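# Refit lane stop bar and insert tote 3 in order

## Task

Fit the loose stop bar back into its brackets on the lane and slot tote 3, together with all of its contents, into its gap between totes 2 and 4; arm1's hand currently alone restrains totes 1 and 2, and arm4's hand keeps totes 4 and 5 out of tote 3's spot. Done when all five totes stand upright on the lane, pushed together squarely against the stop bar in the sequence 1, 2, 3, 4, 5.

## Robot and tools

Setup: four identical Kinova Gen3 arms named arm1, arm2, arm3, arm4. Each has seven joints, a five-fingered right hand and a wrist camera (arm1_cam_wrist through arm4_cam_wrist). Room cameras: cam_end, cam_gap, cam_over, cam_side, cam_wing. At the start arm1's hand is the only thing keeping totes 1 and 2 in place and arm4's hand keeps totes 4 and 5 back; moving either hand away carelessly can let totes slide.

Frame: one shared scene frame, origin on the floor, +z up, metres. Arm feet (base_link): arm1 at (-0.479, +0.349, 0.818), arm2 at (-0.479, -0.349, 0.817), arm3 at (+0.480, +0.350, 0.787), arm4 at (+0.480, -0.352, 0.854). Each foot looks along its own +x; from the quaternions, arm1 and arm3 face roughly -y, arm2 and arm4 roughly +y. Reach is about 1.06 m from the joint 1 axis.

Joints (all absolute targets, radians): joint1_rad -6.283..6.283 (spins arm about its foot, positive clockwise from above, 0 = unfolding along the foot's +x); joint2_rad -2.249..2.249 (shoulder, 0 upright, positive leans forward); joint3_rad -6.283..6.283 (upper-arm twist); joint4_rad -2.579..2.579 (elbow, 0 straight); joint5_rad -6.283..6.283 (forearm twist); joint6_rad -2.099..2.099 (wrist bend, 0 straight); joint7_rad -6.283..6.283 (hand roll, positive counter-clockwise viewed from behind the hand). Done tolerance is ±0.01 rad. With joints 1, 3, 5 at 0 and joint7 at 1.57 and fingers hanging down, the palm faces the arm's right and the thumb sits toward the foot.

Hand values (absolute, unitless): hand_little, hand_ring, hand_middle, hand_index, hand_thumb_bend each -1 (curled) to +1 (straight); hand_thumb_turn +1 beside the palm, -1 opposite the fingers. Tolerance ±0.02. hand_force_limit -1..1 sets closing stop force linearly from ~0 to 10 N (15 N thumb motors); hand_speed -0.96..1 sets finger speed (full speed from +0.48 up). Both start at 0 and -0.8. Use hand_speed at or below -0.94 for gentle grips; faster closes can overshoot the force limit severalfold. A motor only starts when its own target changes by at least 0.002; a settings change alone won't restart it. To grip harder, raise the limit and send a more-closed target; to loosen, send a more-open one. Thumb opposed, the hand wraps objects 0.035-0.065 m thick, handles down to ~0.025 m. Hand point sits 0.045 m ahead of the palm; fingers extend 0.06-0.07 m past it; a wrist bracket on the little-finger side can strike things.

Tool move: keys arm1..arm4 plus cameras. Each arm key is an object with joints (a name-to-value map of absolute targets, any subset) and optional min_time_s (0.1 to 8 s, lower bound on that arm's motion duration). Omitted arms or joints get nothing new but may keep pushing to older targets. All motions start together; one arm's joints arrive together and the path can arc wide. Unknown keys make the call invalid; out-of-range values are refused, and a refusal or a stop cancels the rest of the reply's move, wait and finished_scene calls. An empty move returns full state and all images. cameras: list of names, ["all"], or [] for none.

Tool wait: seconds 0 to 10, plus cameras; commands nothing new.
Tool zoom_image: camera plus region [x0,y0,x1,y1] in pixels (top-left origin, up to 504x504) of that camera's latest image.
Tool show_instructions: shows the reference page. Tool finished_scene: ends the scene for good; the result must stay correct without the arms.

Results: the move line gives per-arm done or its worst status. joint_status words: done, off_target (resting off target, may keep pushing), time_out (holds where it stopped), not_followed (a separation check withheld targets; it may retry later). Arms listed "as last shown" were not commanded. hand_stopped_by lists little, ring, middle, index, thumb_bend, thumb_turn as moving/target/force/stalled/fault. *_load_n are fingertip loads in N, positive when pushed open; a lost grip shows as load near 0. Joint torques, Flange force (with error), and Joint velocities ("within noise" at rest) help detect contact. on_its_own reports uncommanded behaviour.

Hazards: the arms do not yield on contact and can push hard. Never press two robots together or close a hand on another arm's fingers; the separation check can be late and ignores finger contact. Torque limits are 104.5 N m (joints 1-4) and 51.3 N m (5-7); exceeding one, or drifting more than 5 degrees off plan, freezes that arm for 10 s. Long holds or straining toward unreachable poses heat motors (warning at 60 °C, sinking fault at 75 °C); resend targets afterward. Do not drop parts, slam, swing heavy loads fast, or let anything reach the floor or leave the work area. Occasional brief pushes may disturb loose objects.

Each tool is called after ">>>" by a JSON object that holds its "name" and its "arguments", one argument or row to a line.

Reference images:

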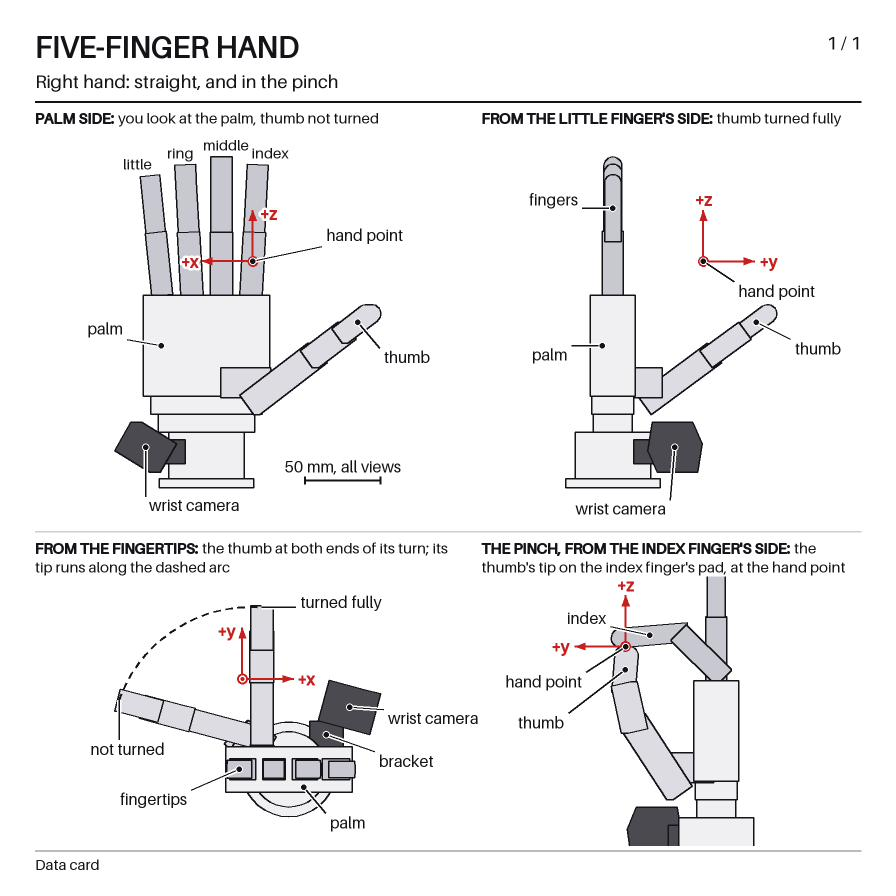

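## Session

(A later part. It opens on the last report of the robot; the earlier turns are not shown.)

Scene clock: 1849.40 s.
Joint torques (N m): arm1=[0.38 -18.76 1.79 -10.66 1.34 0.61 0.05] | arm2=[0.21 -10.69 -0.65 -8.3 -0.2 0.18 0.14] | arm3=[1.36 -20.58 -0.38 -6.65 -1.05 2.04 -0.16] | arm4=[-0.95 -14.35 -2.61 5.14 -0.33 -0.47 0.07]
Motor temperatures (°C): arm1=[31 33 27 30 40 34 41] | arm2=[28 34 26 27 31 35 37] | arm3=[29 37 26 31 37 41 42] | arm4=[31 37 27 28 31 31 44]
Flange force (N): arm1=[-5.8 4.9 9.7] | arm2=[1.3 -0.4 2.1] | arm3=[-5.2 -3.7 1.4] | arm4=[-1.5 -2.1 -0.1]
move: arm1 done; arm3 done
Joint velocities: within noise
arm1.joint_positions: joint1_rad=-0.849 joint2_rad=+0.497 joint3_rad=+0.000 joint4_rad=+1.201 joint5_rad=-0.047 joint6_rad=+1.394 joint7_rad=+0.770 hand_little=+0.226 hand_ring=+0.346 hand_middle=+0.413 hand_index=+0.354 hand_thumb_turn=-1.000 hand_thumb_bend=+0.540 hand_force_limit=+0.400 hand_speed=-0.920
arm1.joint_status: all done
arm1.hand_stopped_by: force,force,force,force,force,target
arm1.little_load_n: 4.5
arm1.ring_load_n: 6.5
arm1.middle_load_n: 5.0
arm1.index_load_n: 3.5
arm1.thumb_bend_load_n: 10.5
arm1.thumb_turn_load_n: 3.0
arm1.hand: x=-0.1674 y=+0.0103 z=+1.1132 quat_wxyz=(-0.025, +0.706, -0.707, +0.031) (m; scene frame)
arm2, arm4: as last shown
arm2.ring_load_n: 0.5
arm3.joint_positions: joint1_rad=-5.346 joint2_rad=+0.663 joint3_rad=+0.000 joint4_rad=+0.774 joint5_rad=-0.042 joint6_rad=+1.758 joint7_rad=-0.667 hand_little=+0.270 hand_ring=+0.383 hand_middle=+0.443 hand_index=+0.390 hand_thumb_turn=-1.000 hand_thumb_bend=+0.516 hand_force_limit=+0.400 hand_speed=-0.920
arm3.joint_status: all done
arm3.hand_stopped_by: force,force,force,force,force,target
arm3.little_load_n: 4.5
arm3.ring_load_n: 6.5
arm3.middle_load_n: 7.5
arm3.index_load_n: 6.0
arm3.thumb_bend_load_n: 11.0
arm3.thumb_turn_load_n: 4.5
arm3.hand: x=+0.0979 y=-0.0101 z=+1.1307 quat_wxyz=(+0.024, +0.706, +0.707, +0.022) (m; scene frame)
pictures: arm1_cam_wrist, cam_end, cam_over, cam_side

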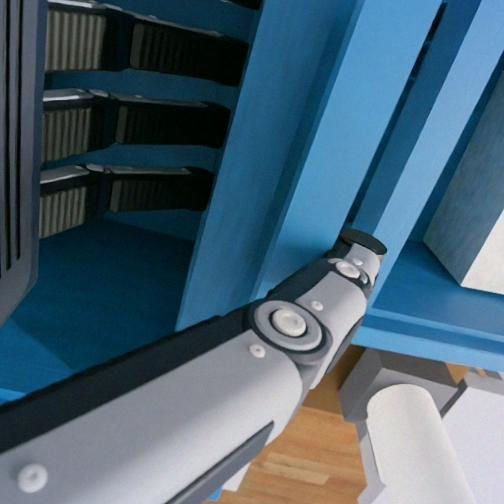

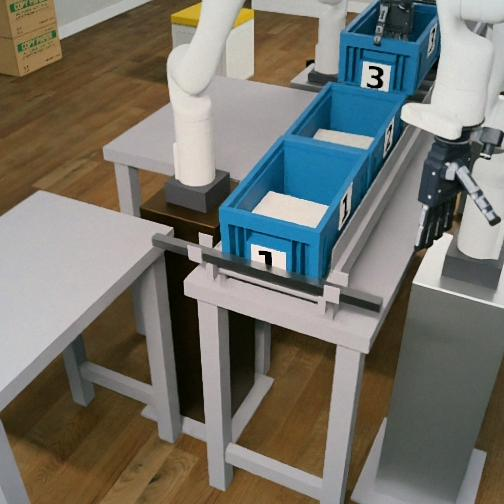

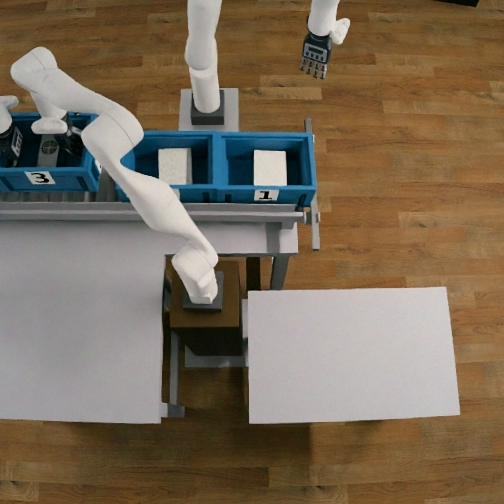

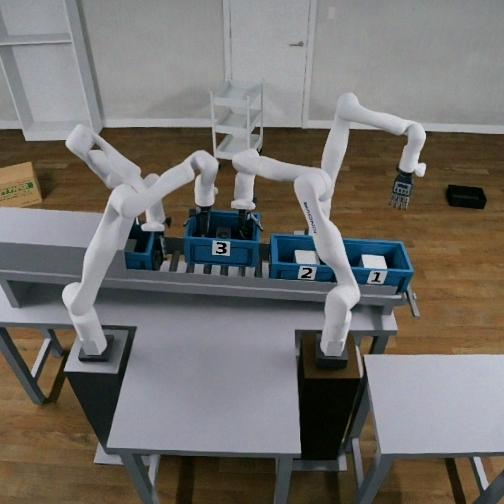

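>>> {"name": "move", "arguments": {
  "arm1": {"joints":{"joint1_rad":-0.8491,"joint2_rad":0.5205,"joint4_rad":1.3247,"joint5_rad":-0.0489,"joint6_rad":1.2473,"joint7_rad":0.7768},"min_time_s":4},
  "arm3": {"joints":{"joint1_rad":-5.3455,"joint2_rad":0.6546,"joint4_rad":0.9497,"joint5_rad":-0.0418,"joint6_rad":1.5910,"joint7_rad":-0.6596},"min_time_s":4},
  "cameras": ["cam_side"]
}}

>>> {"name": "move", "arguments": {
  "arm1": {"joints":{"joint1_rad":-0.8490,"joint2_rad":0.5421,"joint4_rad":1.3881,"joint5_rad":-0.0502,"joint6_rad":1.1622,"joint7_rad":0.7814},"min_time_s":4},
  "arm3": {"joints":{"joint1_rad":-5.3454,"joint2_rad":0.6609,"joint4_rad":1.0339,"joint5_rad":-0.0421,"joint6_rad":1.5005,"joint7_rad":-0.6558},"min_time_s":4},
  "cameras": ["cam_side","cam_over","cam_end","arm1_cam_wrist","arm3_cam_wrist","cam_gap"]
}}

>>> {"name": "zoom_image", "arguments": {
  "camera": "cam_side",
  "region": [170, 190, 300, 300]
}}

>>> {"name": "zoom_image", "arguments": {
  "camera": "cam_over",
  "region": [0, 110, 160, 230]
}}

>>> {"name": "zoom_image", "arguments": {
  "camera": "cam_end",
  "region": [270, 0, 480, 200]
}}

>>> {"name": "zoom_image", "arguments": {
  "camera": "cam_gap",
  "region": [160, 110, 400, 270]
}}

Scene clock: 1876.80 s.
Joint torques (N m): arm1=[1.15 -18.76 2.51 -9.54 1.8 1.1 0.14] | arm2=[0.2 -10.7 -0.64 -8.34 -0.23 0.14 0.17] | arm3=[0.45 -20.45 -0.92 -5.91 -1.56 2.64 -0.11] | arm4=[-0.86 -14.36 -2.56 5.08 -0.34 -0.49 0.1]
Motor temperatures (°C): arm1=[31 33 27 30 40 33 41] | arm2=[28 34 26 27 31 35 37] | arm3=[29 38 26 31 37 41 42] | arm4=[31 37 27 28 31 31 44]
Flange force (N): arm1=[-5.2 1.9 8.6] | arm2=[1.4 -0.3 2.1] | arm3=[-5.1 -6.3 1.6] | arm4=[-1.5 -1.8 0.0]
move: arm1 done; arm3 done
Joint velocities: within noise
arm1.joint_positions: joint1_rad=-0.849 joint2_rad=+0.521 joint3_rad=+0.000 joint4_rad=+1.325 joint5_rad=-0.049 joint6_rad=+1.247 joint7_rad=+0.777 hand_little=+0.226 hand_ring=+0.346 hand_middle=+0.413 hand_index=+0.354 hand_thumb_turn=-1.000 hand_thumb_bend=+0.540 hand_force_limit=+0.400 hand_speed=-0.920
arm1.joint_status: all done
arm1.hand_stopped_by: force,force,force,force,force,target
arm1.little_load_n: 5.0
arm1.ring_load_n: 6.5
arm1.middle_load_n: 5.5
arm1.index_load_n: 4.0
arm1.thumb_bend_load_n: 9.5
arm1.thumb_turn_load_n: 3.0
arm1.hand: x=-0.1673 y=+0.0102 z=+1.0631 quat_wxyz=(-0.025, +0.706, -0.707, +0.031) (m; scene frame)
arm2.joint_positions: joint1_rad=-1.500 joint2_rad=+0.147 joint3_rad=+0.000 joint4_rad=+1.734 joint5_rad=+0.000 joint6_rad=+1.260 joint7_rad=-1.910 hand_little=+1.000 hand_ring=+1.000 hand_middle=+1.000 hand_index=+1.000 hand_thumb_turn=-1.000 hand_thumb_bend=+1.000 hand_force_limit=+0.000 hand_speed=-0.800
arm2.joint_status: not commanded
arm2.hand_stopped_by: target,target,target,target,target,target
arm2.little_load_n: 0.0
arm2.ring_load_n: 0.0
arm2.middle_load_n: 0.0
arm2.index_load_n: 0.0
arm2.thumb_bend_load_n: 0.0
arm2.thumb_turn_load_n: 0.0
arm2.hand: x=-0.8900 y=-0.3413 z=+1.0987 quat_wxyz=(-0.002, +0.979, -0.205, +0.001) (m; scene frame)
arm3.joint_positions: joint1_rad=-5.345 joint2_rad=+0.655 joint3_rad=+0.000 joint4_rad=+0.950 joint5_rad=-0.042 joint6_rad=+1.591 joint7_rad=-0.660 hand_little=+0.270 hand_ring=+0.383 hand_middle=+0.443 hand_index=+0.390 hand_thumb_turn=-1.000 hand_thumb_bend=+0.516 hand_force_limit=+0.400 hand_speed=-0.920
arm3.joint_status: all done
arm3.hand_stopped_by: force,force,force,force,force,target
arm3.little_load_n: 5.0
arm3.ring_load_n: 6.5
arm3.middle_load_n: 7.5
arm3.index_load_n: 6.5
arm3.thumb_bend_load_n: 10.5
arm3.thumb_turn_load_n: 4.0
arm3.hand: x=+0.0980 y=-0.0103 z=+1.0807 quat_wxyz=(+0.024, +0.706, +0.707, +0.021) (m; scene frame)
arm4: as last shown
pictures: cam_side

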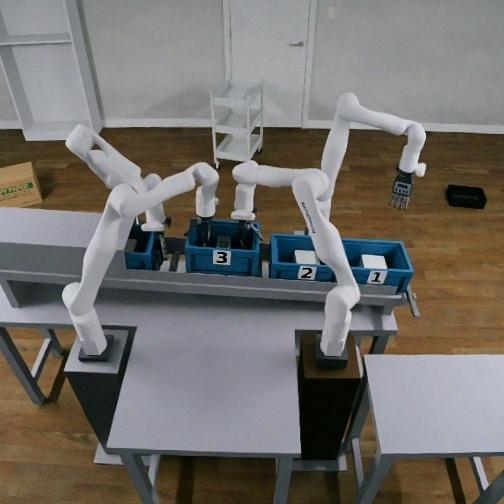

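Scene clock: 1881.10 s.
Joint torques (N m): arm1=[1.47 -18.64 2.91 -8.94 1.9 1.18 0.13] | arm2=[0.19 -10.75 -0.6 -8.37 -0.21 0.15 0.13] | arm3=[0.28 -20.42 -1.06 -5.65 -1.65 2.89 -0.17] | arm4=[-0.89 -14.36 -2.55 5.14 -0.35 -0.53 0.03]
Motor temperatures (°C): arm1=[31 33 27 30 40 33 41] | arm2=[28 34 26 27 31 35 37] | arm3=[29 38 26 31 37 41 42] | arm4=[31 37 27 28 31 31 44]
Flange force (N): arm1=[-5.1 1.0 7.7] | arm2=[1.3 -0.4 2.2] | arm3=[-4.7 -6.4 2.4] | arm4=[-1.4 -2.1 0.0]
move: arm1 done; arm3 done
Joint velocities: within noise
arm1.joint_positions: joint1_rad=-0.849 joint2_rad=+0.542 joint3_rad=+0.000 joint4_rad=+1.388 joint5_rad=-0.050 joint6_rad=+1.162 joint7_rad=+0.781 hand_little=+0.226 hand_ring=+0.346 hand_middle=+0.413 hand_index=+0.354 hand_thumb_turn=-1.000 hand_thumb_bend=+0.540 hand_force_limit=+0.400 hand_speed=-0.920
arm1.joint_status: all done
arm1.hand_stopped_by: force,force,force,force,force,target
arm1.little_load_n: 5.0
arm1.ring_load_n: 7.0
arm1.middle_load_n: 5.5
arm1.index_load_n: 4.0
arm1.thumb_bend_load_n: 9.5
arm1.thumb_turn_load_n: 3.0
arm1.hand: x=-0.1675 y=+0.0101 z=+1.0332 quat_wxyz=(-0.024, +0.706, -0.707, +0.031) (m; scene frame)
arm2: as last shown
arm3.joint_positions: joint1_rad=-5.345 joint2_rad=+0.661 joint3_rad=+0.000 joint4_rad=+1.034 joint5_rad=-0.042 joint6_rad=+1.500 joint7_rad=-0.656 hand_little=+0.270 hand_ring=+0.383 hand_middle=+0.443 hand_index=+0.390 hand_thumb_turn=-1.000 hand_thumb_bend=+0.516 hand_force_limit=+0.400 hand_speed=-0.920
arm3.joint_status: all done
arm3.hand_stopped_by: force,force,force,force,force,target
arm3.little_load_n: 5.5
arm3.ring_load_n: 7.0
arm3.middle_load_n: 8.0
arm3.index_load_n: 6.5
arm3.thumb_bend_load_n: 10.0
arm3.thumb_turn_load_n: 4.5
arm3.hand: x=+0.0980 y=-0.0103 z=+1.0508 quat_wxyz=(+0.024, +0.706, +0.707, +0.021) (m; scene frame)
arm4.joint_positions: joint1_rad=+0.012 joint2_rad=+0.642 joint3_rad=+2.089 joint4_rad=-1.891 joint5_rad=+0.676 joint6_rad=-1.014 joint7_rad=+0.266 hand_little=+1.000 hand_ring=+1.000 hand_middle=+1.000 hand_index=+1.000 hand_thumb_turn=+1.000 hand_thumb_bend=+1.000 hand_force_limit=+0.000 hand_speed=-0.800
arm4.joint_status: not commanded
arm4.hand_stopped_by: target,target,target,target,target,target
arm4.little_load_n: 0.0
arm4.ring_load_n: 0.0
arm4.middle_load_n: 0.0
arm4.index_load_n: 0.0
arm4.thumb_bend_load_n: 0.0
arm4.thumb_turn_load_n: 0.0
arm4.hand: x=+0.1852 y=-0.0026 z=+0.9913 quat_wxyz=(+0.001, -0.707, +0.707, +0.000) (m; scene frame)
pictures: arm1_cam_wrist, arm3_cam_wrist, cam_end, cam_gap, cam_over, cam_side

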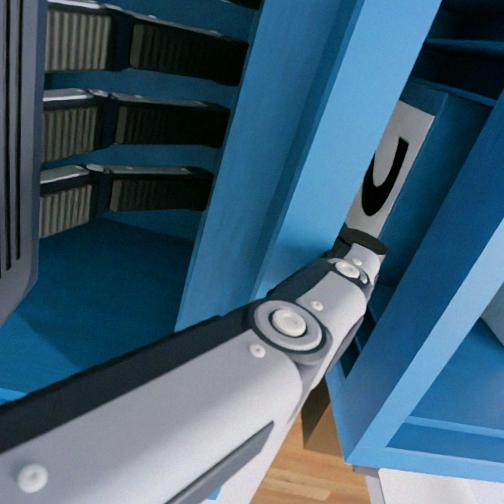

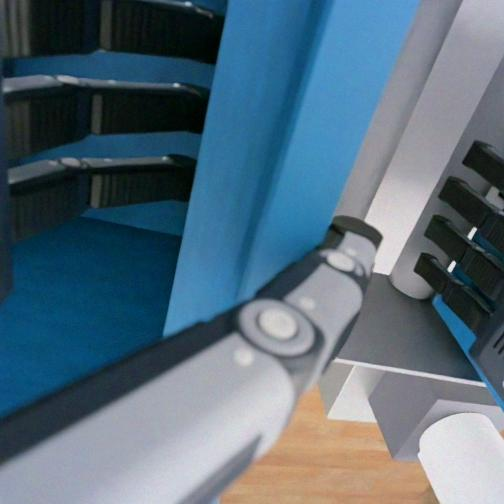

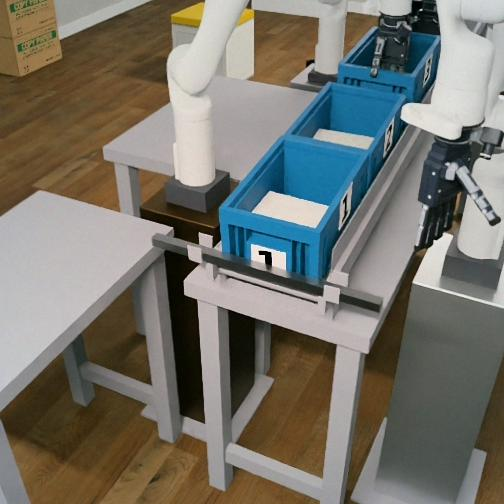

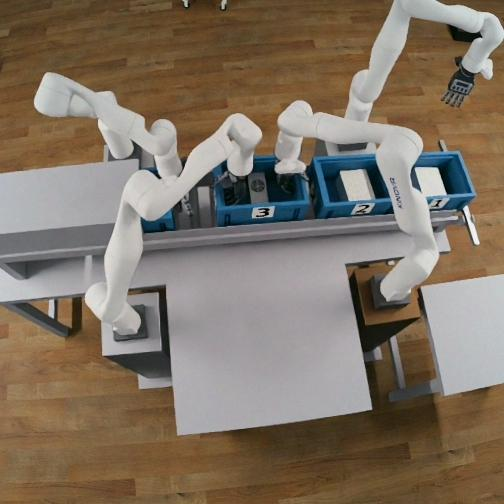

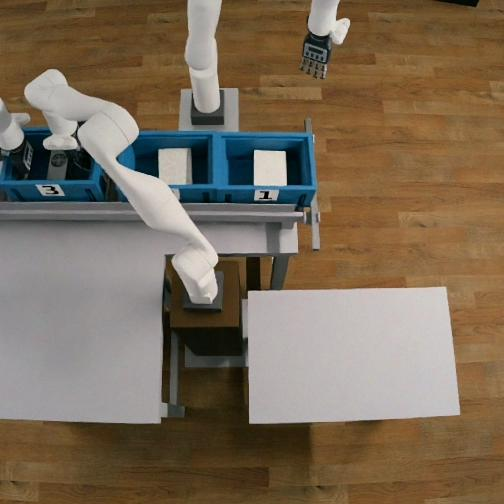

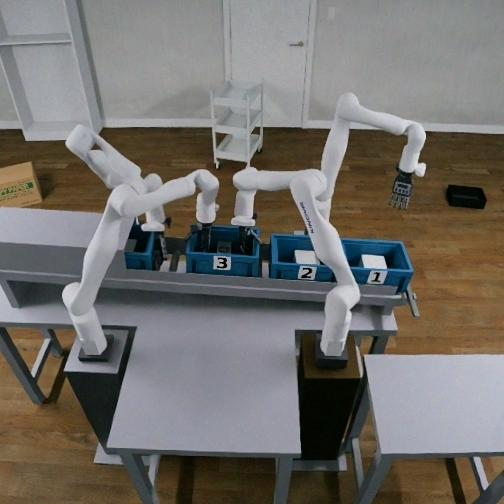

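Scaled by 3.877.

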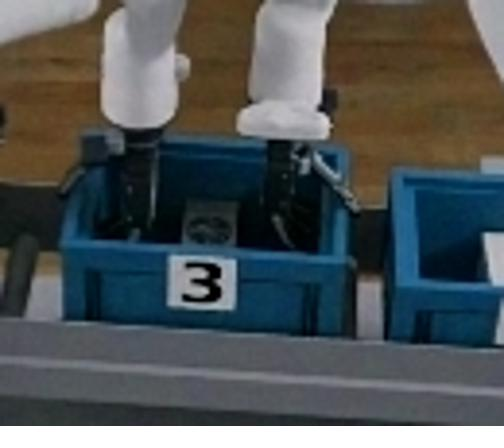

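Scaled by 3.150.

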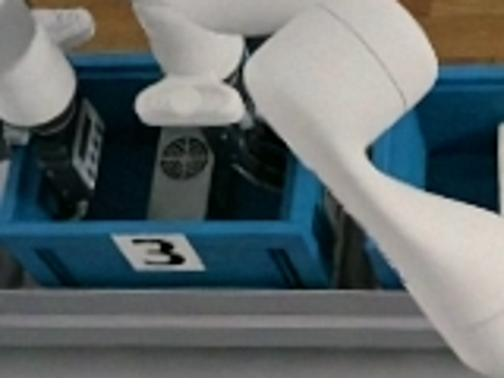

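Scaled by 2.400.

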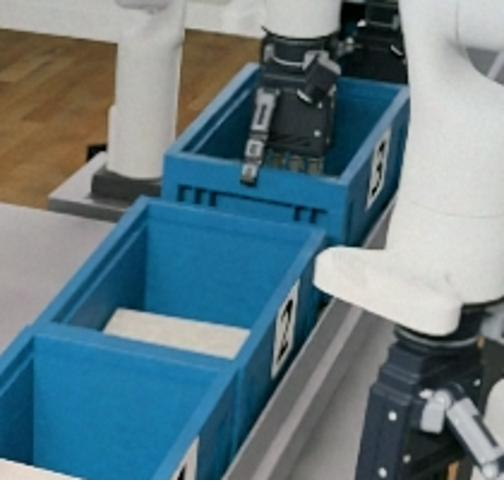

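Scaled by 2.100.

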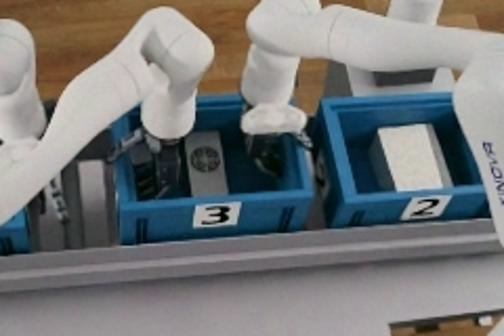

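>>> {"name": "move", "arguments": {
  "arm1": {"joints":{"joint1_rad":-0.8490,"joint2_rad":0.5597,"joint4_rad":1.4260,"joint5_rad":-0.0514,"joint6_rad":1.1068,"joint7_rad":0.7844},"min_time_s":4},
  "arm3": {"joints":{"joint1_rad":-5.3454,"joint2_rad":0.6688,"joint4_rad":1.0838,"joint5_rad":-0.0425,"joint6_rad":1.4427,"joint7_rad":-0.6533},"min_time_s":4}
}}

>>> {"name": "move", "arguments": {
  "arm1": {"joints":{"joint1_rad":-0.8490,"joint2_rad":0.5693,"joint4_rad":1.4437,"joint5_rad":-0.0520,"joint6_rad":1.0794,"joint7_rad":0.7860},"min_time_s":3},
  "arm3": {"joints":{"joint1_rad":-5.3454,"joint2_rad":0.6741,"joint4_rad":1.1066,"joint5_rad":-0.0427,"joint6_rad":1.4147,"joint7_rad":-0.6521},"min_time_s":3},
  "cameras": ["cam_side","arm1_cam_wrist","cam_gap"]
}}

>>> {"name": "zoom_image", "arguments": {
  "camera": "cam_side",
  "region": [170, 190, 300, 300]
}}

Scene clock: 1906.73 s.
Joint torques (N m): arm1=[1.65 -18.68 3.22 -8.5 2.05 1.43 0.13] | arm2=[0.14 -10.74 -0.69 -8.36 -0.21 0.14 0.19] | arm3=[0.12 -20.41 -1.23 -5.3 -1.76 3.05 -0.12] | arm4=[-0.95 -14.41 -2.59 5.14 -0.34 -0.51 0.03]
Motor temperatures (°C): arm1=[31 33 27 30 40 33 41] | arm2=[28 34 26 27 31 35 37] | arm3=[29 37 25 31 37 41 42] | arm4=[31 37 27 28 31 31 44]
Flange force (N): arm1=[-5.1 0.5 7.8] | arm2=[1.3 -0.4 2.1] | arm3=[-4.9 -7.0 2.5] | arm4=[-1.6 -2.2 0.0]
move: arm1 done; arm3 done
Joint velocities: within noise
arm1.joint_positions: joint1_rad=-0.849 joint2_rad=+0.560 joint3_rad=+0.000 joint4_rad=+1.426 joint5_rad=-0.051 joint6_rad=+1.107 joint7_rad=+0.784 hand_little=+0.226 hand_ring=+0.346 hand_middle=+0.413 hand_index=+0.354 hand_thumb_turn=-1.000 hand_thumb_bend=+0.540 hand_force_limit=+0.400 hand_speed=-0.920
arm1.joint_status: all done
arm1.hand_stopped_by: force,force,force,force,force,target
arm1.little_load_n: 5.0
arm1.ring_load_n: 7.0
arm1.middle_load_n: 6.0
arm1.index_load_n: 4.5
arm1.thumb_bend_load_n: 9.5
arm1.thumb_turn_load_n: 3.0
arm1.hand: x=-0.1674 y=+0.0101 z=+1.0131 quat_wxyz=(-0.024, +0.706, -0.707, +0.031) (m; scene frame)
arm2, arm4: as last shown
arm3.joint_positions: joint1_rad=-5.345 joint2_rad=+0.669 joint3_rad=+0.000 joint4_rad=+1.084 joint5_rad=-0.042 joint6_rad=+1.443 joint7_rad=-0.653 hand_little=+0.270 hand_ring=+0.383 hand_middle=+0.443 hand_index=+0.390 hand_thumb_turn=-1.000 hand_thumb_bend=+0.516 hand_force_limit=+0.400 hand_speed=-0.920
arm3.joint_status: all done
arm3.hand_stopped_by: force,force,force,force,force,target
arm3.little_load_n: 5.5
arm3.ring_load_n: 7.0
arm3.middle_load_n: 8.0
arm3.index_load_n: 7.0
arm3.thumb_bend_load_n: 10.0
arm3.thumb_turn_load_n: 4.0
arm3.hand: x=+0.0981 y=-0.0103 z=+1.0308 quat_wxyz=(+0.024, +0.706, +0.707, +0.021) (m; scene frame)
pictures: none

Scene clock: 1910.03 s.
Joint torques (N m): arm1=[-0.29 3.92 0.61 1.3 -0.05 -2.04 0.08] | arm2=[0.2 -10.76 -0.59 -8.31 -0.23 0.15 0.18] | arm3=[-1.24 3.46 -1.02 6.2 -0.02 -0.5 -0.44] | arm4=[-0.92 -14.4 -2.62 5.12 -0.34 -0.5 0.07]
Motor temperatures (°C): arm1=[31 33 27 30 40 33 41] | arm2=[28 34 26 27 31 35 37] | arm3=[29 37 25 31 37 41 42] | arm4=[31 37 27 28 31 31 44]
Flange force (N): arm1=[-6.0 3.6 -41.6] | arm2=[1.2 -0.2 2.1] | arm3=[-2.9 -6.1 -45.8] | arm4=[-1.6 -2.0 0.1]
move: arm1 done; arm3 done
Joint velocities: within noise
arm1.joint_positions: joint1_rad=-0.849 joint2_rad=+0.569 joint3_rad=+0.000 joint4_rad=+1.444 joint5_rad=-0.052 joint6_rad=+1.079 joint7_rad=+0.786 hand_little=+0.225 hand_ring=+0.345 hand_middle=+0.413 hand_index=+0.353 hand_thumb_turn=-1.000 hand_thumb_bend=+0.543 hand_force_limit=+0.400 hand_speed=-0.920
arm1.joint_status: all done
arm1.hand_stopped_by: force,force,force,force,force,target
arm1.little_load_n: 0.0
arm1.ring_load_n: 1.5
arm1.middle_load_n: 1.5
arm1.index_load_n: 0.5
arm1.thumb_bend_load_n: 25.5
arm1.thumb_turn_load_n: 4.0
arm1.hand: x=-0.1675 y=+0.0101 z=+1.0031 quat_wxyz=(-0.024, +0.706, -0.707, +0.031) (m; scene frame)
arm2, arm4: as last shown
arm3.joint_positions: joint1_rad=-5.345 joint2_rad=+0.674 joint3_rad=+0.000 joint4_rad=+1.107 joint5_rad=-0.043 joint6_rad=+1.415 joint7_rad=-0.652 hand_little=+0.270 hand_ring=+0.382 hand_middle=+0.443 hand_index=+0.390 hand_thumb_turn=-1.000 hand_thumb_bend=+0.519 hand_force_limit=+0.400 hand_speed=-0.920
arm3.joint_status: all done
arm3.hand_stopped_by: force,force,force,force,force,target
arm3.little_load_n: 0.5
arm3.ring_load_n: 1.5
arm3.middle_load_n: 2.5
arm3.index_load_n: 1.5
arm3.thumb_bend_load_n: 24.5
arm3.thumb_turn_load_n: 2.5
arm3.hand: x=+0.0980 y=-0.0104 z=+1.0207 quat_wxyz=(+0.024, +0.706, +0.707, +0.021) (m; scene frame)
pictures: arm1_cam_wrist, cam_gap, cam_side

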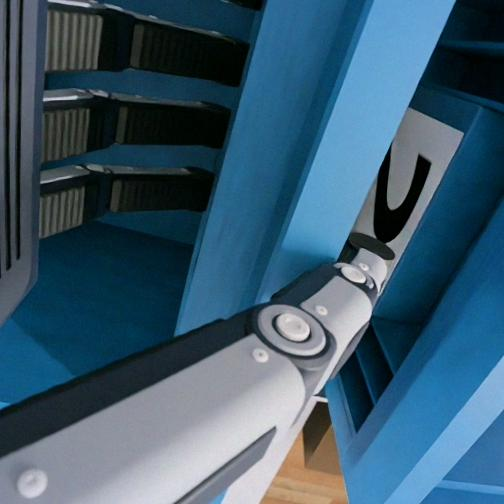

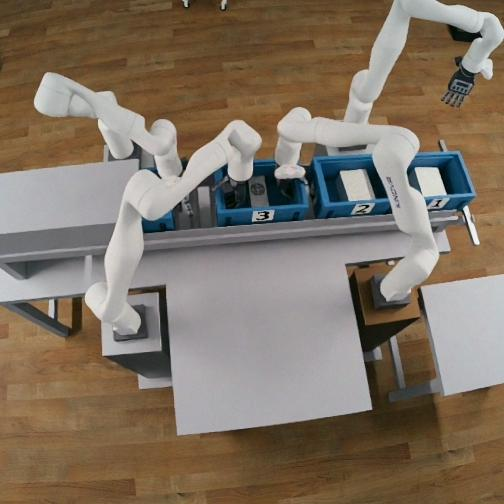

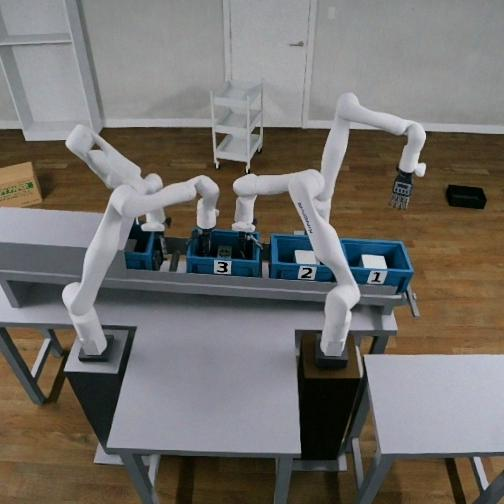

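Scaled by 3.877.

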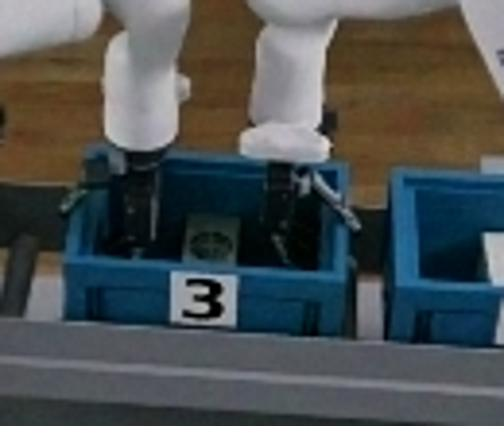

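>>> {"name": "move", "arguments": {
  "arm1": {"joints":{"joint2_rad":0.5655,"joint4_rad":1.4366,"joint5_rad":-0.0518,"joint6_rad":1.0904,"joint7_rad":0.7854},"min_time_s":1.5},
  "arm3": {"joints":{"joint2_rad":0.6720,"joint4_rad":1.0975,"joint5_rad":-0.0426,"joint6_rad":1.4259,"joint7_rad":-0.6526},"min_time_s":1.5},
  "cameras": ["arm1_cam_wrist","arm3_cam_wrist"]
}}

Scene clock: 1918.00 s.
Joint torques (N m): arm1=[0.58 -19.04 2.2 -9.9 1.49 0.37 0.04] | arm2=[0.25 -10.66 -0.64 -8.34 -0.22 0.18 0.15] | arm3=[1.71 -20.18 0.19 -5.91 -0.82 2.4 -0.29] | arm4=[-0.87 -14.37 -2.6 5.11 -0.3 -0.5 0.04]
Motor temperatures (°C): arm1=[31 33 27 29 40 33 41] | arm2=[28 34 26 27 31 35 37] | arm3=[29 37 25 31 37 41 42] | arm4=[31 37 27 28 31 31 44]
Flange force (N): arm1=[-5.7 4.3 7.4] | arm2=[1.5 -0.3 2.2] | arm3=[-5.5 -3.4 2.4] | arm4=[-1.5 -1.9 -0.1]
move: arm1 done; arm3 done
Joint velocities: within noise
arm1.joint_positions: joint1_rad=-0.849 joint2_rad=+0.566 joint3_rad=+0.000 joint4_rad=+1.437 joint5_rad=-0.052 joint6_rad=+1.090 joint7_rad=+0.785 hand_little=+0.226 hand_ring=+0.346 hand_middle=+0.413 hand_index=+0.354 hand_thumb_turn=-1.000 hand_thumb_bend=+0.543 hand_force_limit=+0.400 hand_speed=-0.920
arm1.joint_status: all done
arm1.hand_stopped_by: force,force,force,force,force,target
arm1.little_load_n: 7.0
arm1.ring_load_n: 9.5
arm1.middle_load_n: 8.5
arm1.index_load_n: 6.5
arm1.thumb_bend_load_n: 17.5
arm1.thumb_turn_load_n: 4.0
arm1.hand: x=-0.1674 y=+0.0101 z=+1.0071 quat_wxyz=(-0.024, +0.706, -0.707, +0.031) (m; scene frame)
arm2, arm4: as last shown
arm3.joint_positions: joint1_rad=-5.345 joint2_rad=+0.672 joint3_rad=+0.000 joint4_rad=+1.098 joint5_rad=-0.043 joint6_rad=+1.426 joint7_rad=-0.653 hand_little=+0.271 hand_ring=+0.383 hand_middle=+0.443 hand_index=+0.390 hand_thumb_turn=-1.000 hand_thumb_bend=+0.519 hand_force_limit=+0.400 hand_speed=-0.920
arm3.joint_status: all done
arm3.hand_stopped_by: force,force,force,force,force,target
arm3.little_load_n: 8.0
arm3.ring_load_n: 9.5
arm3.middle_load_n: 11.0
arm3.index_load_n: 11.5
arm3.thumb_bend_load_n: 18.0
arm3.thumb_turn_load_n: 3.0
arm3.hand: x=+0.0980 y=-0.0104 z=+1.0247 quat_wxyz=(+0.024, +0.706, +0.707, +0.021) (m; scene frame)
pictures: arm1_cam_wrist, arm3_cam_wrist

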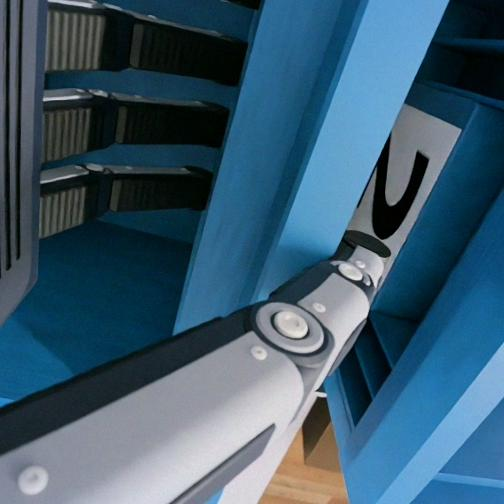

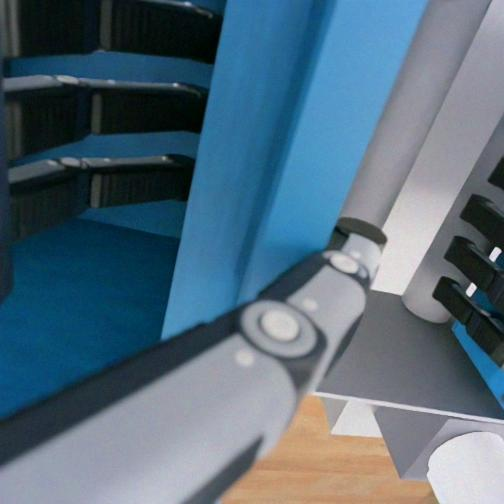

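>>> {"name": "move", "arguments": {
  "arm1": {"joints":{"joint2_rad":0.5669,"joint4_rad":1.4393,"joint5_rad":-0.0518,"joint6_rad":1.0863,"joint7_rad":0.7856},"min_time_s":1},
  "arm3": {"joints":{"joint2_rad":0.6728,"joint4_rad":1.1009,"joint5_rad":-0.0426,"joint6_rad":1.4217,"joint7_rad":-0.6524},"min_time_s":1}
}}

Scene clock: 1923.70 s.
Joint torques (N m): arm1=[0.82 -11.9 2.36 -6.88 1.52 -0.62 0.16] | arm2=[0.19 -10.8 -0.63 -8.33 -0.24 0.14 0.17] | arm3=[0.31 -12.3 -0.67 -2.17 -0.76 1.25 -0.31] | arm4=[-0.95 -14.27 -2.56 5.17 -0.32 -0.54 0.04]
Motor temperatures (°C): arm1=[31 33 27 30 40 33 41] | arm2=[28 34 26 27 31 35 37] | arm3=[29 37 25 31 37 41 42] | arm4=[31 37 27 28 31 31 44]
Flange force (N): arm1=[-7.7 4.3 -7.6] | arm2=[1.1 -0.3 2.1] | arm3=[-3.4 -3.9 -13.5] | arm4=[-1.2 -2.5 -0.1]
move: arm1 done; arm3 done
Joint velocities: within noise
arm1.joint_positions: joint1_rad=-0.849 joint2_rad=+0.567 joint3_rad=+0.000 joint4_rad=+1.439 joint5_rad=-0.052 joint6_rad=+1.086 joint7_rad=+0.786 hand_little=+0.226 hand_ring=+0.346 hand_middle=+0.413 hand_index=+0.354 hand_thumb_turn=-1.000 hand_thumb_bend=+0.543 hand_force_limit=+0.400 hand_speed=-0.920
arm1.joint_status: all done
arm1.hand_stopped_by: force,force,force,force,force,target
arm1.little_load_n: 4.0
arm1.ring_load_n: 6.5
arm1.middle_load_n: 5.5
arm1.index_load_n: 5.0
arm1.thumb_bend_load_n: 19.5
arm1.thumb_turn_load_n: 5.5
arm1.hand: x=-0.1674 y=+0.0101 z=+1.0056 quat_wxyz=(-0.024, +0.706, -0.707, +0.031) (m; scene frame)
arm2, arm4: as last shown
arm2.little_load_n: -0.5
arm3.joint_positions: joint1_rad=-5.345 joint2_rad=+0.673 joint3_rad=+0.000 joint4_rad=+1.101 joint5_rad=-0.043 joint6_rad=+1.422 joint7_rad=-0.652 hand_little=+0.270 hand_ring=+0.383 hand_middle=+0.443 hand_index=+0.390 hand_thumb_turn=-1.000 hand_thumb_bend=+0.519 hand_force_limit=+0.400 hand_speed=-0.920
arm3.joint_status: all done
arm3.hand_stopped_by: force,force,force,force,force,target
arm3.little_load_n: 6.0
arm3.ring_load_n: 7.0
arm3.middle_load_n: 8.0
arm3.index_load_n: 7.5
arm3.thumb_bend_load_n: 20.0
arm3.thumb_turn_load_n: 2.0
arm3.hand: x=+0.0980 y=-0.0104 z=+1.0232 quat_wxyz=(+0.024, +0.706, +0.707, +0.021) (m; scene frame)
pictures: none

>>> {"name": "move", "arguments": {
  "arm1": {"joints":{"hand_speed":-0.9,"hand_thumb_bend":0.62,"hand_index":0.44,"hand_middle":0.49,"hand_ring":0.43,"hand_little":0.31}},
  "cameras": ["arm1_cam_wrist"]
}}

Scene clock: 1929.37 s.
Joint torques (N m): arm1=[-1.47 -16.21 -0.18 -8.49 -0.27 -0.24 0.26] | arm2=[0.17 -10.78 -0.7 -8.31 -0.19 0.17 0.18] | arm3=[0.65 -11.75 -0.32 -2.38 -0.46 0.66 -0.32] | arm4=[-0.87 -14.33 -2.56 5.13 -0.37 -0.49 0.03]
Motor temperatures (°C): arm1=[31 33 27 30 40 33 41] | arm2=[28 34 26 27 31 35 37] | arm3=[29 37 25 31 37 41 42] | arm4=[31 37 27 28 31 31 44]
Flange force (N): arm1=[-2.9 5.9 0.2] | arm2=[1.1 -0.3 2.2] | arm3=[-3.2 -2.6 -14.9] | arm4=[-1.5 -2.0 -0.1]
move: arm1 done
Joint velocities: within noise
arm1.joint_positions: joint1_rad=-0.849 joint2_rad=+0.567 joint3_rad=+0.000 joint4_rad=+1.439 joint5_rad=-0.052 joint6_rad=+1.086 joint7_rad=+0.786 hand_little=+0.310 hand_ring=+0.430 hand_middle=+0.490 hand_index=+0.440 hand_thumb_turn=-1.000 hand_thumb_bend=+0.620 hand_force_limit=+0.400 hand_speed=-0.900
arm1.joint_status: all done
arm1.hand_stopped_by: target,target,target,target,target,target
arm1.little_load_n: 0.0
arm1.ring_load_n: 0.0
arm1.middle_load_n: 0.0
arm1.index_load_n: 0.0
arm1.thumb_bend_load_n: 0.0
arm1.thumb_turn_load_n: 0.0
arm1.hand: x=-0.1675 y=+0.0101 z=+1.0056 quat_wxyz=(-0.024, +0.706, -0.707, +0.031) (m; scene frame)
arm2, arm3, arm4: as last shown
arm2.little_load_n: 0.0
arm3.little_load_n: 5.0
arm3.ring_load_n: 6.5
arm3.middle_load_n: 7.5
arm3.index_load_n: 7.0
arm3.thumb_bend_load_n: 20.5
arm4.little_load_n: -0.5
pictures: arm1_cam_wrist

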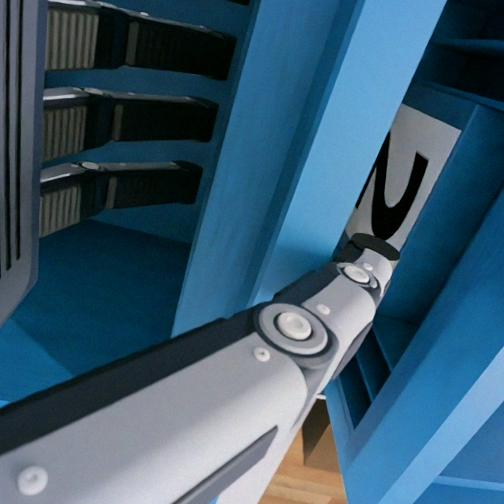

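>>> {"name": "move", "arguments": {
  "arm1": {"joints":{"hand_speed":-0.8,"hand_thumb_bend":1.0,"hand_index":1.0,"hand_middle":1.0,"hand_ring":1.0,"hand_little":1.0}},
  "cameras": ["arm1_cam_wrist","cam_side"]
}}

>>> {"name": "zoom_image", "arguments": {
  "camera": "cam_side",
  "region": [170, 190, 300, 300]
}}

Scene clock: 1933.03 s.
Joint torques (N m): arm1=[-1.45 -16.15 -0.26 -8.37 -0.31 -0.27 0.26] | arm2=[0.23 -10.73 -0.66 -8.33 -0.21 0.17 0.18] | arm3=[0.57 -11.68 -0.27 -2.34 -0.46 0.59 -0.37] | arm4=[-0.94 -14.36 -2.61 5.18 -0.3 -0.51 0.03]
Motor temperatures (°C): arm1=[31 33 27 30 40 33 41] | arm2=[28 34 26 27 31 35 37] | arm3=[29 37 25 30 37 41 42] | arm4=[31 37 27 28 31 31 44]
Flange force (N): arm1=[-2.7 5.6 -0.1] | arm2=[1.3 -0.2 2.2] | arm3=[-3.1 -2.8 -15.2] | arm4=[-1.4 -2.3 0.0]
move: arm1 done
Joint velocities: within noise
arm1.joint_positions: joint1_rad=-0.849 joint2_rad=+0.567 joint3_rad=+0.000 joint4_rad=+1.439 joint5_rad=-0.052 joint6_rad=+1.086 joint7_rad=+0.786 hand_little=+1.000 hand_ring=+1.000 hand_middle=+1.000 hand_index=+1.000 hand_thumb_turn=-1.000 hand_thumb_bend=+1.000 hand_force_limit=+0.400 hand_speed=-0.800
arm1.joint_status: all done
arm1.hand_stopped_by: target,target,target,target,target,target
arm1.little_load_n: 0.0
arm1.ring_load_n: 0.0
arm1.middle_load_n: 0.0
arm1.index_load_n: 0.0
arm1.thumb_bend_load_n: 0.0
arm1.thumb_turn_load_n: 0.0
arm1.hand: x=-0.1674 y=+0.0101 z=+1.0056 quat_wxyz=(-0.024, +0.706, -0.707, +0.031) (m; scene frame)
arm2, arm3, arm4: as last shown
arm3.middle_load_n: 7.0
arm4.little_load_n: 0.0
arm4.middle_load_n: -0.5
pictures: arm1_cam_wrist, cam_side

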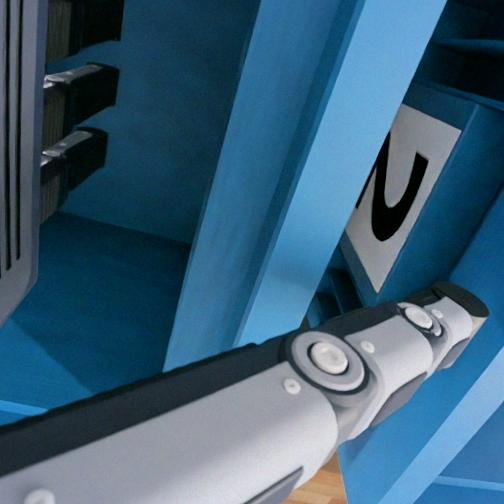

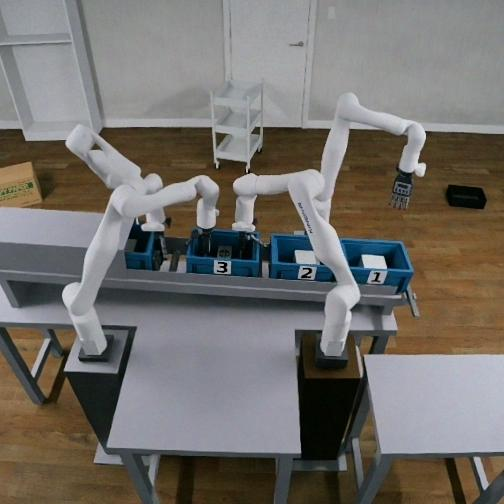

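Scaled by 3.877.

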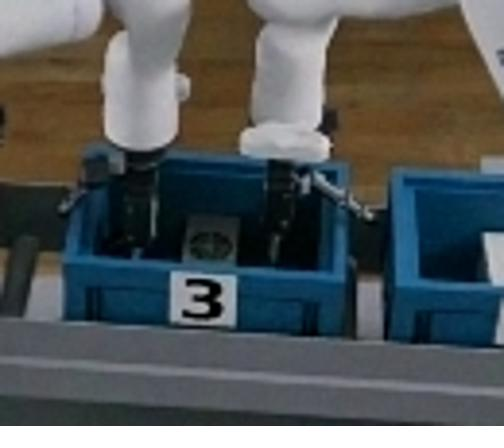

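>>> {"name": "move", "arguments": {
  "arm1": {"joints":{"joint1_rad":-0.8490,"joint2_rad":0.5421,"joint4_rad":1.3881,"joint5_rad":-0.0502,"joint6_rad":1.1622,"joint7_rad":0.7814},"min_time_s":2.5},
  "cameras": ["arm1_cam_wrist"]
}}

>>> {"name": "move", "arguments": {
  "arm1": {"joints":{"joint1_rad":-0.8491,"joint2_rad":0.5205,"joint4_rad":1.3247,"joint5_rad":-0.0489,"joint6_rad":1.2473,"joint7_rad":0.7768},"min_time_s":2}
}}

>>> {"name": "move", "arguments": {
  "arm1": {"joints":{"joint1_rad":-0.8492,"joint2_rad":0.4972,"joint4_rad":1.2011,"joint5_rad":-0.0474,"joint6_rad":1.3943,"joint7_rad":0.7695},"min_time_s":2},
  "cameras": ["arm1_cam_wrist","cam_side","cam_over"]
}}

Scene clock: 1942.90 s.
Joint torques (N m): arm1=[-1.43 -15.99 -0.17 -8.69 -0.38 -0.3 0.26] | arm2=[0.21 -10.69 -0.62 -8.32 -0.22 0.15 0.18] | arm3=[0.71 -11.65 -0.26 -2.32 -0.52 0.62 -0.34] | arm4=[-0.87 -14.31 -2.58 5.15 -0.31 -0.48 0.02]
Motor temperatures (°C): arm1=[31 33 27 30 40 33 41] | arm2=[28 34 26 27 31 35 37] | arm3=[29 36 25 30 37 41 42] | arm4=[31 37 27 28 31 31 44]
Flange force (N): arm1=[-3.1 5.9 0.4] | arm2=[1.4 -0.2 2.0] | arm3=[-3.3 -2.6 -15.2] | arm4=[-1.4 -2.1 -0.2]
move: arm1 done
Joint velocities: within noise
arm1.joint_positions: joint1_rad=-0.849 joint2_rad=+0.542 joint3_rad=+0.000 joint4_rad=+1.388 joint5_rad=-0.050 joint6_rad=+1.162 joint7_rad=+0.781 hand_little=+1.000 hand_ring=+1.000 hand_middle=+1.000 hand_index=+1.000 hand_thumb_turn=-1.000 hand_thumb_bend=+1.000 hand_force_limit=+0.400 hand_speed=-0.800
arm1.joint_status: all done
arm1.hand_stopped_by: target,target,target,target,target,target
arm1.little_load_n: 0.0
arm1.ring_load_n: 0.0
arm1.middle_load_n: 0.0
arm1.index_load_n: 0.0
arm1.thumb_bend_load_n: 0.0
arm1.thumb_turn_load_n: 0.0
arm1.hand: x=-0.1674 y=+0.0101 z=+1.0332 quat_wxyz=(-0.024, +0.706, -0.707, +0.031) (m; scene frame)
arm2.joint_positions: joint1_rad=-1.500 joint2_rad=+0.147 joint3_rad=+0.000 joint4_rad=+1.734 joint5_rad=+0.000 joint6_rad=+1.260 joint7_rad=-1.910 hand_little=+1.000 hand_ring=+1.000 hand_middle=+1.000 hand_index=+1.000 hand_thumb_turn=-1.000 hand_thumb_bend=+1.000 hand_force_limit=+0.000 hand_speed=-0.800
arm2.joint_status: not commanded
arm2.hand_stopped_by: target,target,target,target,target,target
arm2.little_load_n: 0.0
arm2.ring_load_n: 0.0
arm2.middle_load_n: 0.0
arm2.index_load_n: 0.0
arm2.thumb_bend_load_n: 0.0
arm2.thumb_turn_load_n: 0.0
arm2.hand: x=-0.8900 y=-0.3413 z=+1.0987 quat_wxyz=(-0.002, +0.979, -0.205, +0.001) (m; scene frame)
arm3, arm4: as last shown
arm3.middle_load_n: 7.5
arm4.middle_load_n: 0.0
pictures: arm1_cam_wrist

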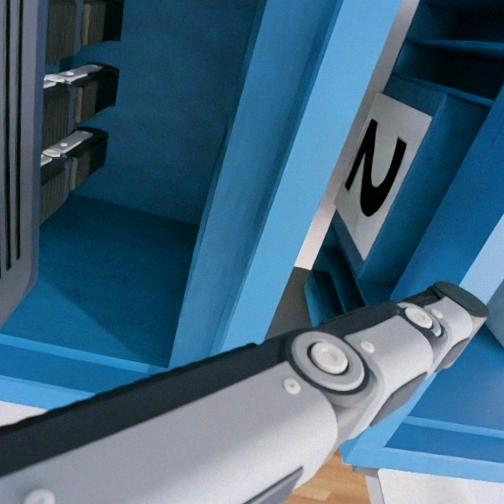

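Scene clock: 1945.20 s.
Joint torques (N m): arm1=[-1.48 -15.93 -0.17 -9 -0.3 -0.28 0.32] | arm2=[0.15 -10.7 -0.64 -8.38 -0.22 0.16 0.15] | arm3=[0.67 -11.76 -0.27 -2.33 -0.5 0.64 -0.31] | arm4=[-0.87 -14.31 -2.65 5.1 -0.35 -0.51 0.06]
Motor temperatures (°C): arm1=[31 33 27 30 40 33 41] | arm2=[28 34 26 27 31 35 37] | arm3=[29 36 25 30 37 41 42] | arm4=[31 37 27 28 31 31 44]
Flange force (N): arm1=[-3.4 6.2 1.2] | arm2=[1.5 -0.5 2.2] | arm3=[-3.4 -2.7 -15.0] | arm4=[-1.5 -1.9 0.1]
move: arm1 done
Joint velocities: within noise
arm1.joint_positions: joint1_rad=-0.849 joint2_rad=+0.521 joint3_rad=+0.000 joint4_rad=+1.325 joint5_rad=-0.049 joint6_rad=+1.247 joint7_rad=+0.777 hand_little=+1.000 hand_ring=+1.000 hand_middle=+1.000 hand_index=+1.000 hand_thumb_turn=-1.000 hand_thumb_bend=+1.000 hand_force_limit=+0.400 hand_speed=-0.800
arm1.joint_status: all done
arm1.hand_stopped_by: target,target,target,target,target,target
arm1.little_load_n: 0.0
arm1.ring_load_n: 0.0
arm1.middle_load_n: 0.0
arm1.index_load_n: 0.0
arm1.thumb_bend_load_n: 0.0
arm1.thumb_turn_load_n: 0.0
arm1.hand: x=-0.1674 y=+0.0102 z=+1.0631 quat_wxyz=(-0.025, +0.706, -0.707, +0.031) (m; scene frame)
arm2, arm3: as last shown
arm2.little_load_n: 0.5
arm4.joint_positions: joint1_rad=+0.012 joint2_rad=+0.642 joint3_rad=+2.089 joint4_rad=-1.891 joint5_rad=+0.676 joint6_rad=-1.014 joint7_rad=+0.266 hand_little=+1.000 hand_ring=+1.000 hand_middle=+1.000 hand_index=+1.000 hand_thumb_turn=+1.000 hand_thumb_bend=+1.000 hand_force_limit=+0.000 hand_speed=-0.800
arm4.joint_status: not commanded
arm4.hand_stopped_by: target,target,target,target,target,target
arm4.little_load_n: 0.0
arm4.ring_load_n: 0.0
arm4.middle_load_n: 0.0
arm4.index_load_n: 0.0
arm4.thumb_bend_load_n: 0.0
arm4.thumb_turn_load_n: 0.0
arm4.hand: x=+0.1852 y=-0.0026 z=+0.9913 quat_wxyz=(+0.001, -0.707, +0.707, +0.000) (m; scene frame)
pictures: none

Scene clock: 1947.50 s.
Joint torques (N m): arm1=[-1.46 -15.75 -0.28 -9.1 -0.35 -0.24 0.23] | arm2=[0.25 -10.7 -0.61 -8.33 -0.21 0.18 0.18] | arm3=[0.56 -11.72 -0.23 -2.24 -0.48 0.59 -0.35] | arm4=[-0.92 -14.33 -2.53 5.08 -0.31 -0.49 0.04]
Motor temperatures (°C): arm1=[31 33 27 30 40 33 41] | arm2=[28 34 26 27 31 35 37] | arm3=[29 36 25 30 37 41 42] | arm4=[31 37 27 28 31 31 44]
Flange force (N): arm1=[-3.3 6.3 1.9] | arm2=[1.4 -0.2 2.2] | arm3=[-3.4 -3.2 -15.4] | arm4=[-1.5 -2.1 -0.3]
move: arm1 done
Joint velocities: within noise
arm1.joint_positions: joint1_rad=-0.849 joint2_rad=+0.497 joint3_rad=+0.000 joint4_rad=+1.201 joint5_rad=-0.047 joint6_rad=+1.394 joint7_rad=+0.769 hand_little=+1.000 hand_ring=+1.000 hand_middle=+1.000 hand_index=+1.000 hand_thumb_turn=-1.000 hand_thumb_bend=+1.000 hand_force_limit=+0.400 hand_speed=-0.800
arm1.joint_status: all done
arm1.hand_stopped_by: target,target,target,target,target,target
arm1.little_load_n: 0.0
arm1.ring_load_n: 0.0
arm1.middle_load_n: 0.0
arm1.index_load_n: 0.0
arm1.thumb_bend_load_n: 0.0
arm1.thumb_turn_load_n: 0.0
arm1.hand: x=-0.1674 y=+0.0103 z=+1.1131 quat_wxyz=(-0.025, +0.706, -0.707, +0.031) (m; scene frame)
arm2, arm3, arm4: as last shown
arm2.little_load_n: 0.0
arm3.thumb_bend_load_n: 21.0
pictures: arm1_cam_wrist, cam_over, cam_side

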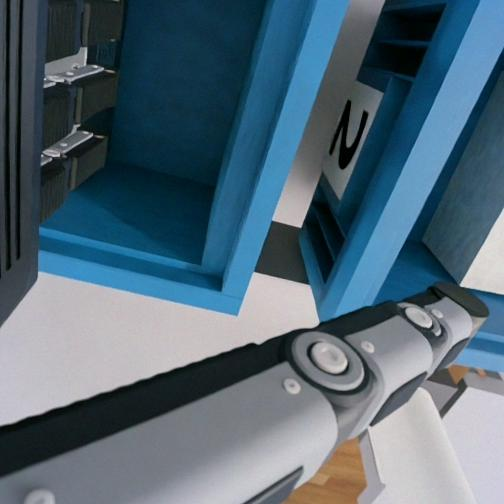

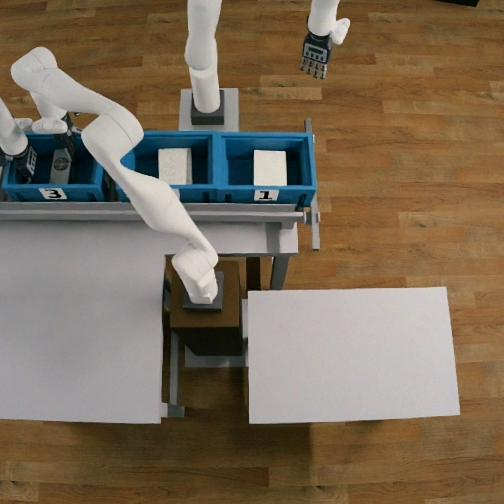

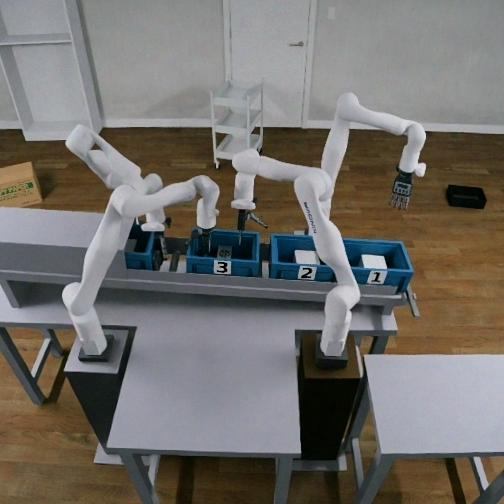

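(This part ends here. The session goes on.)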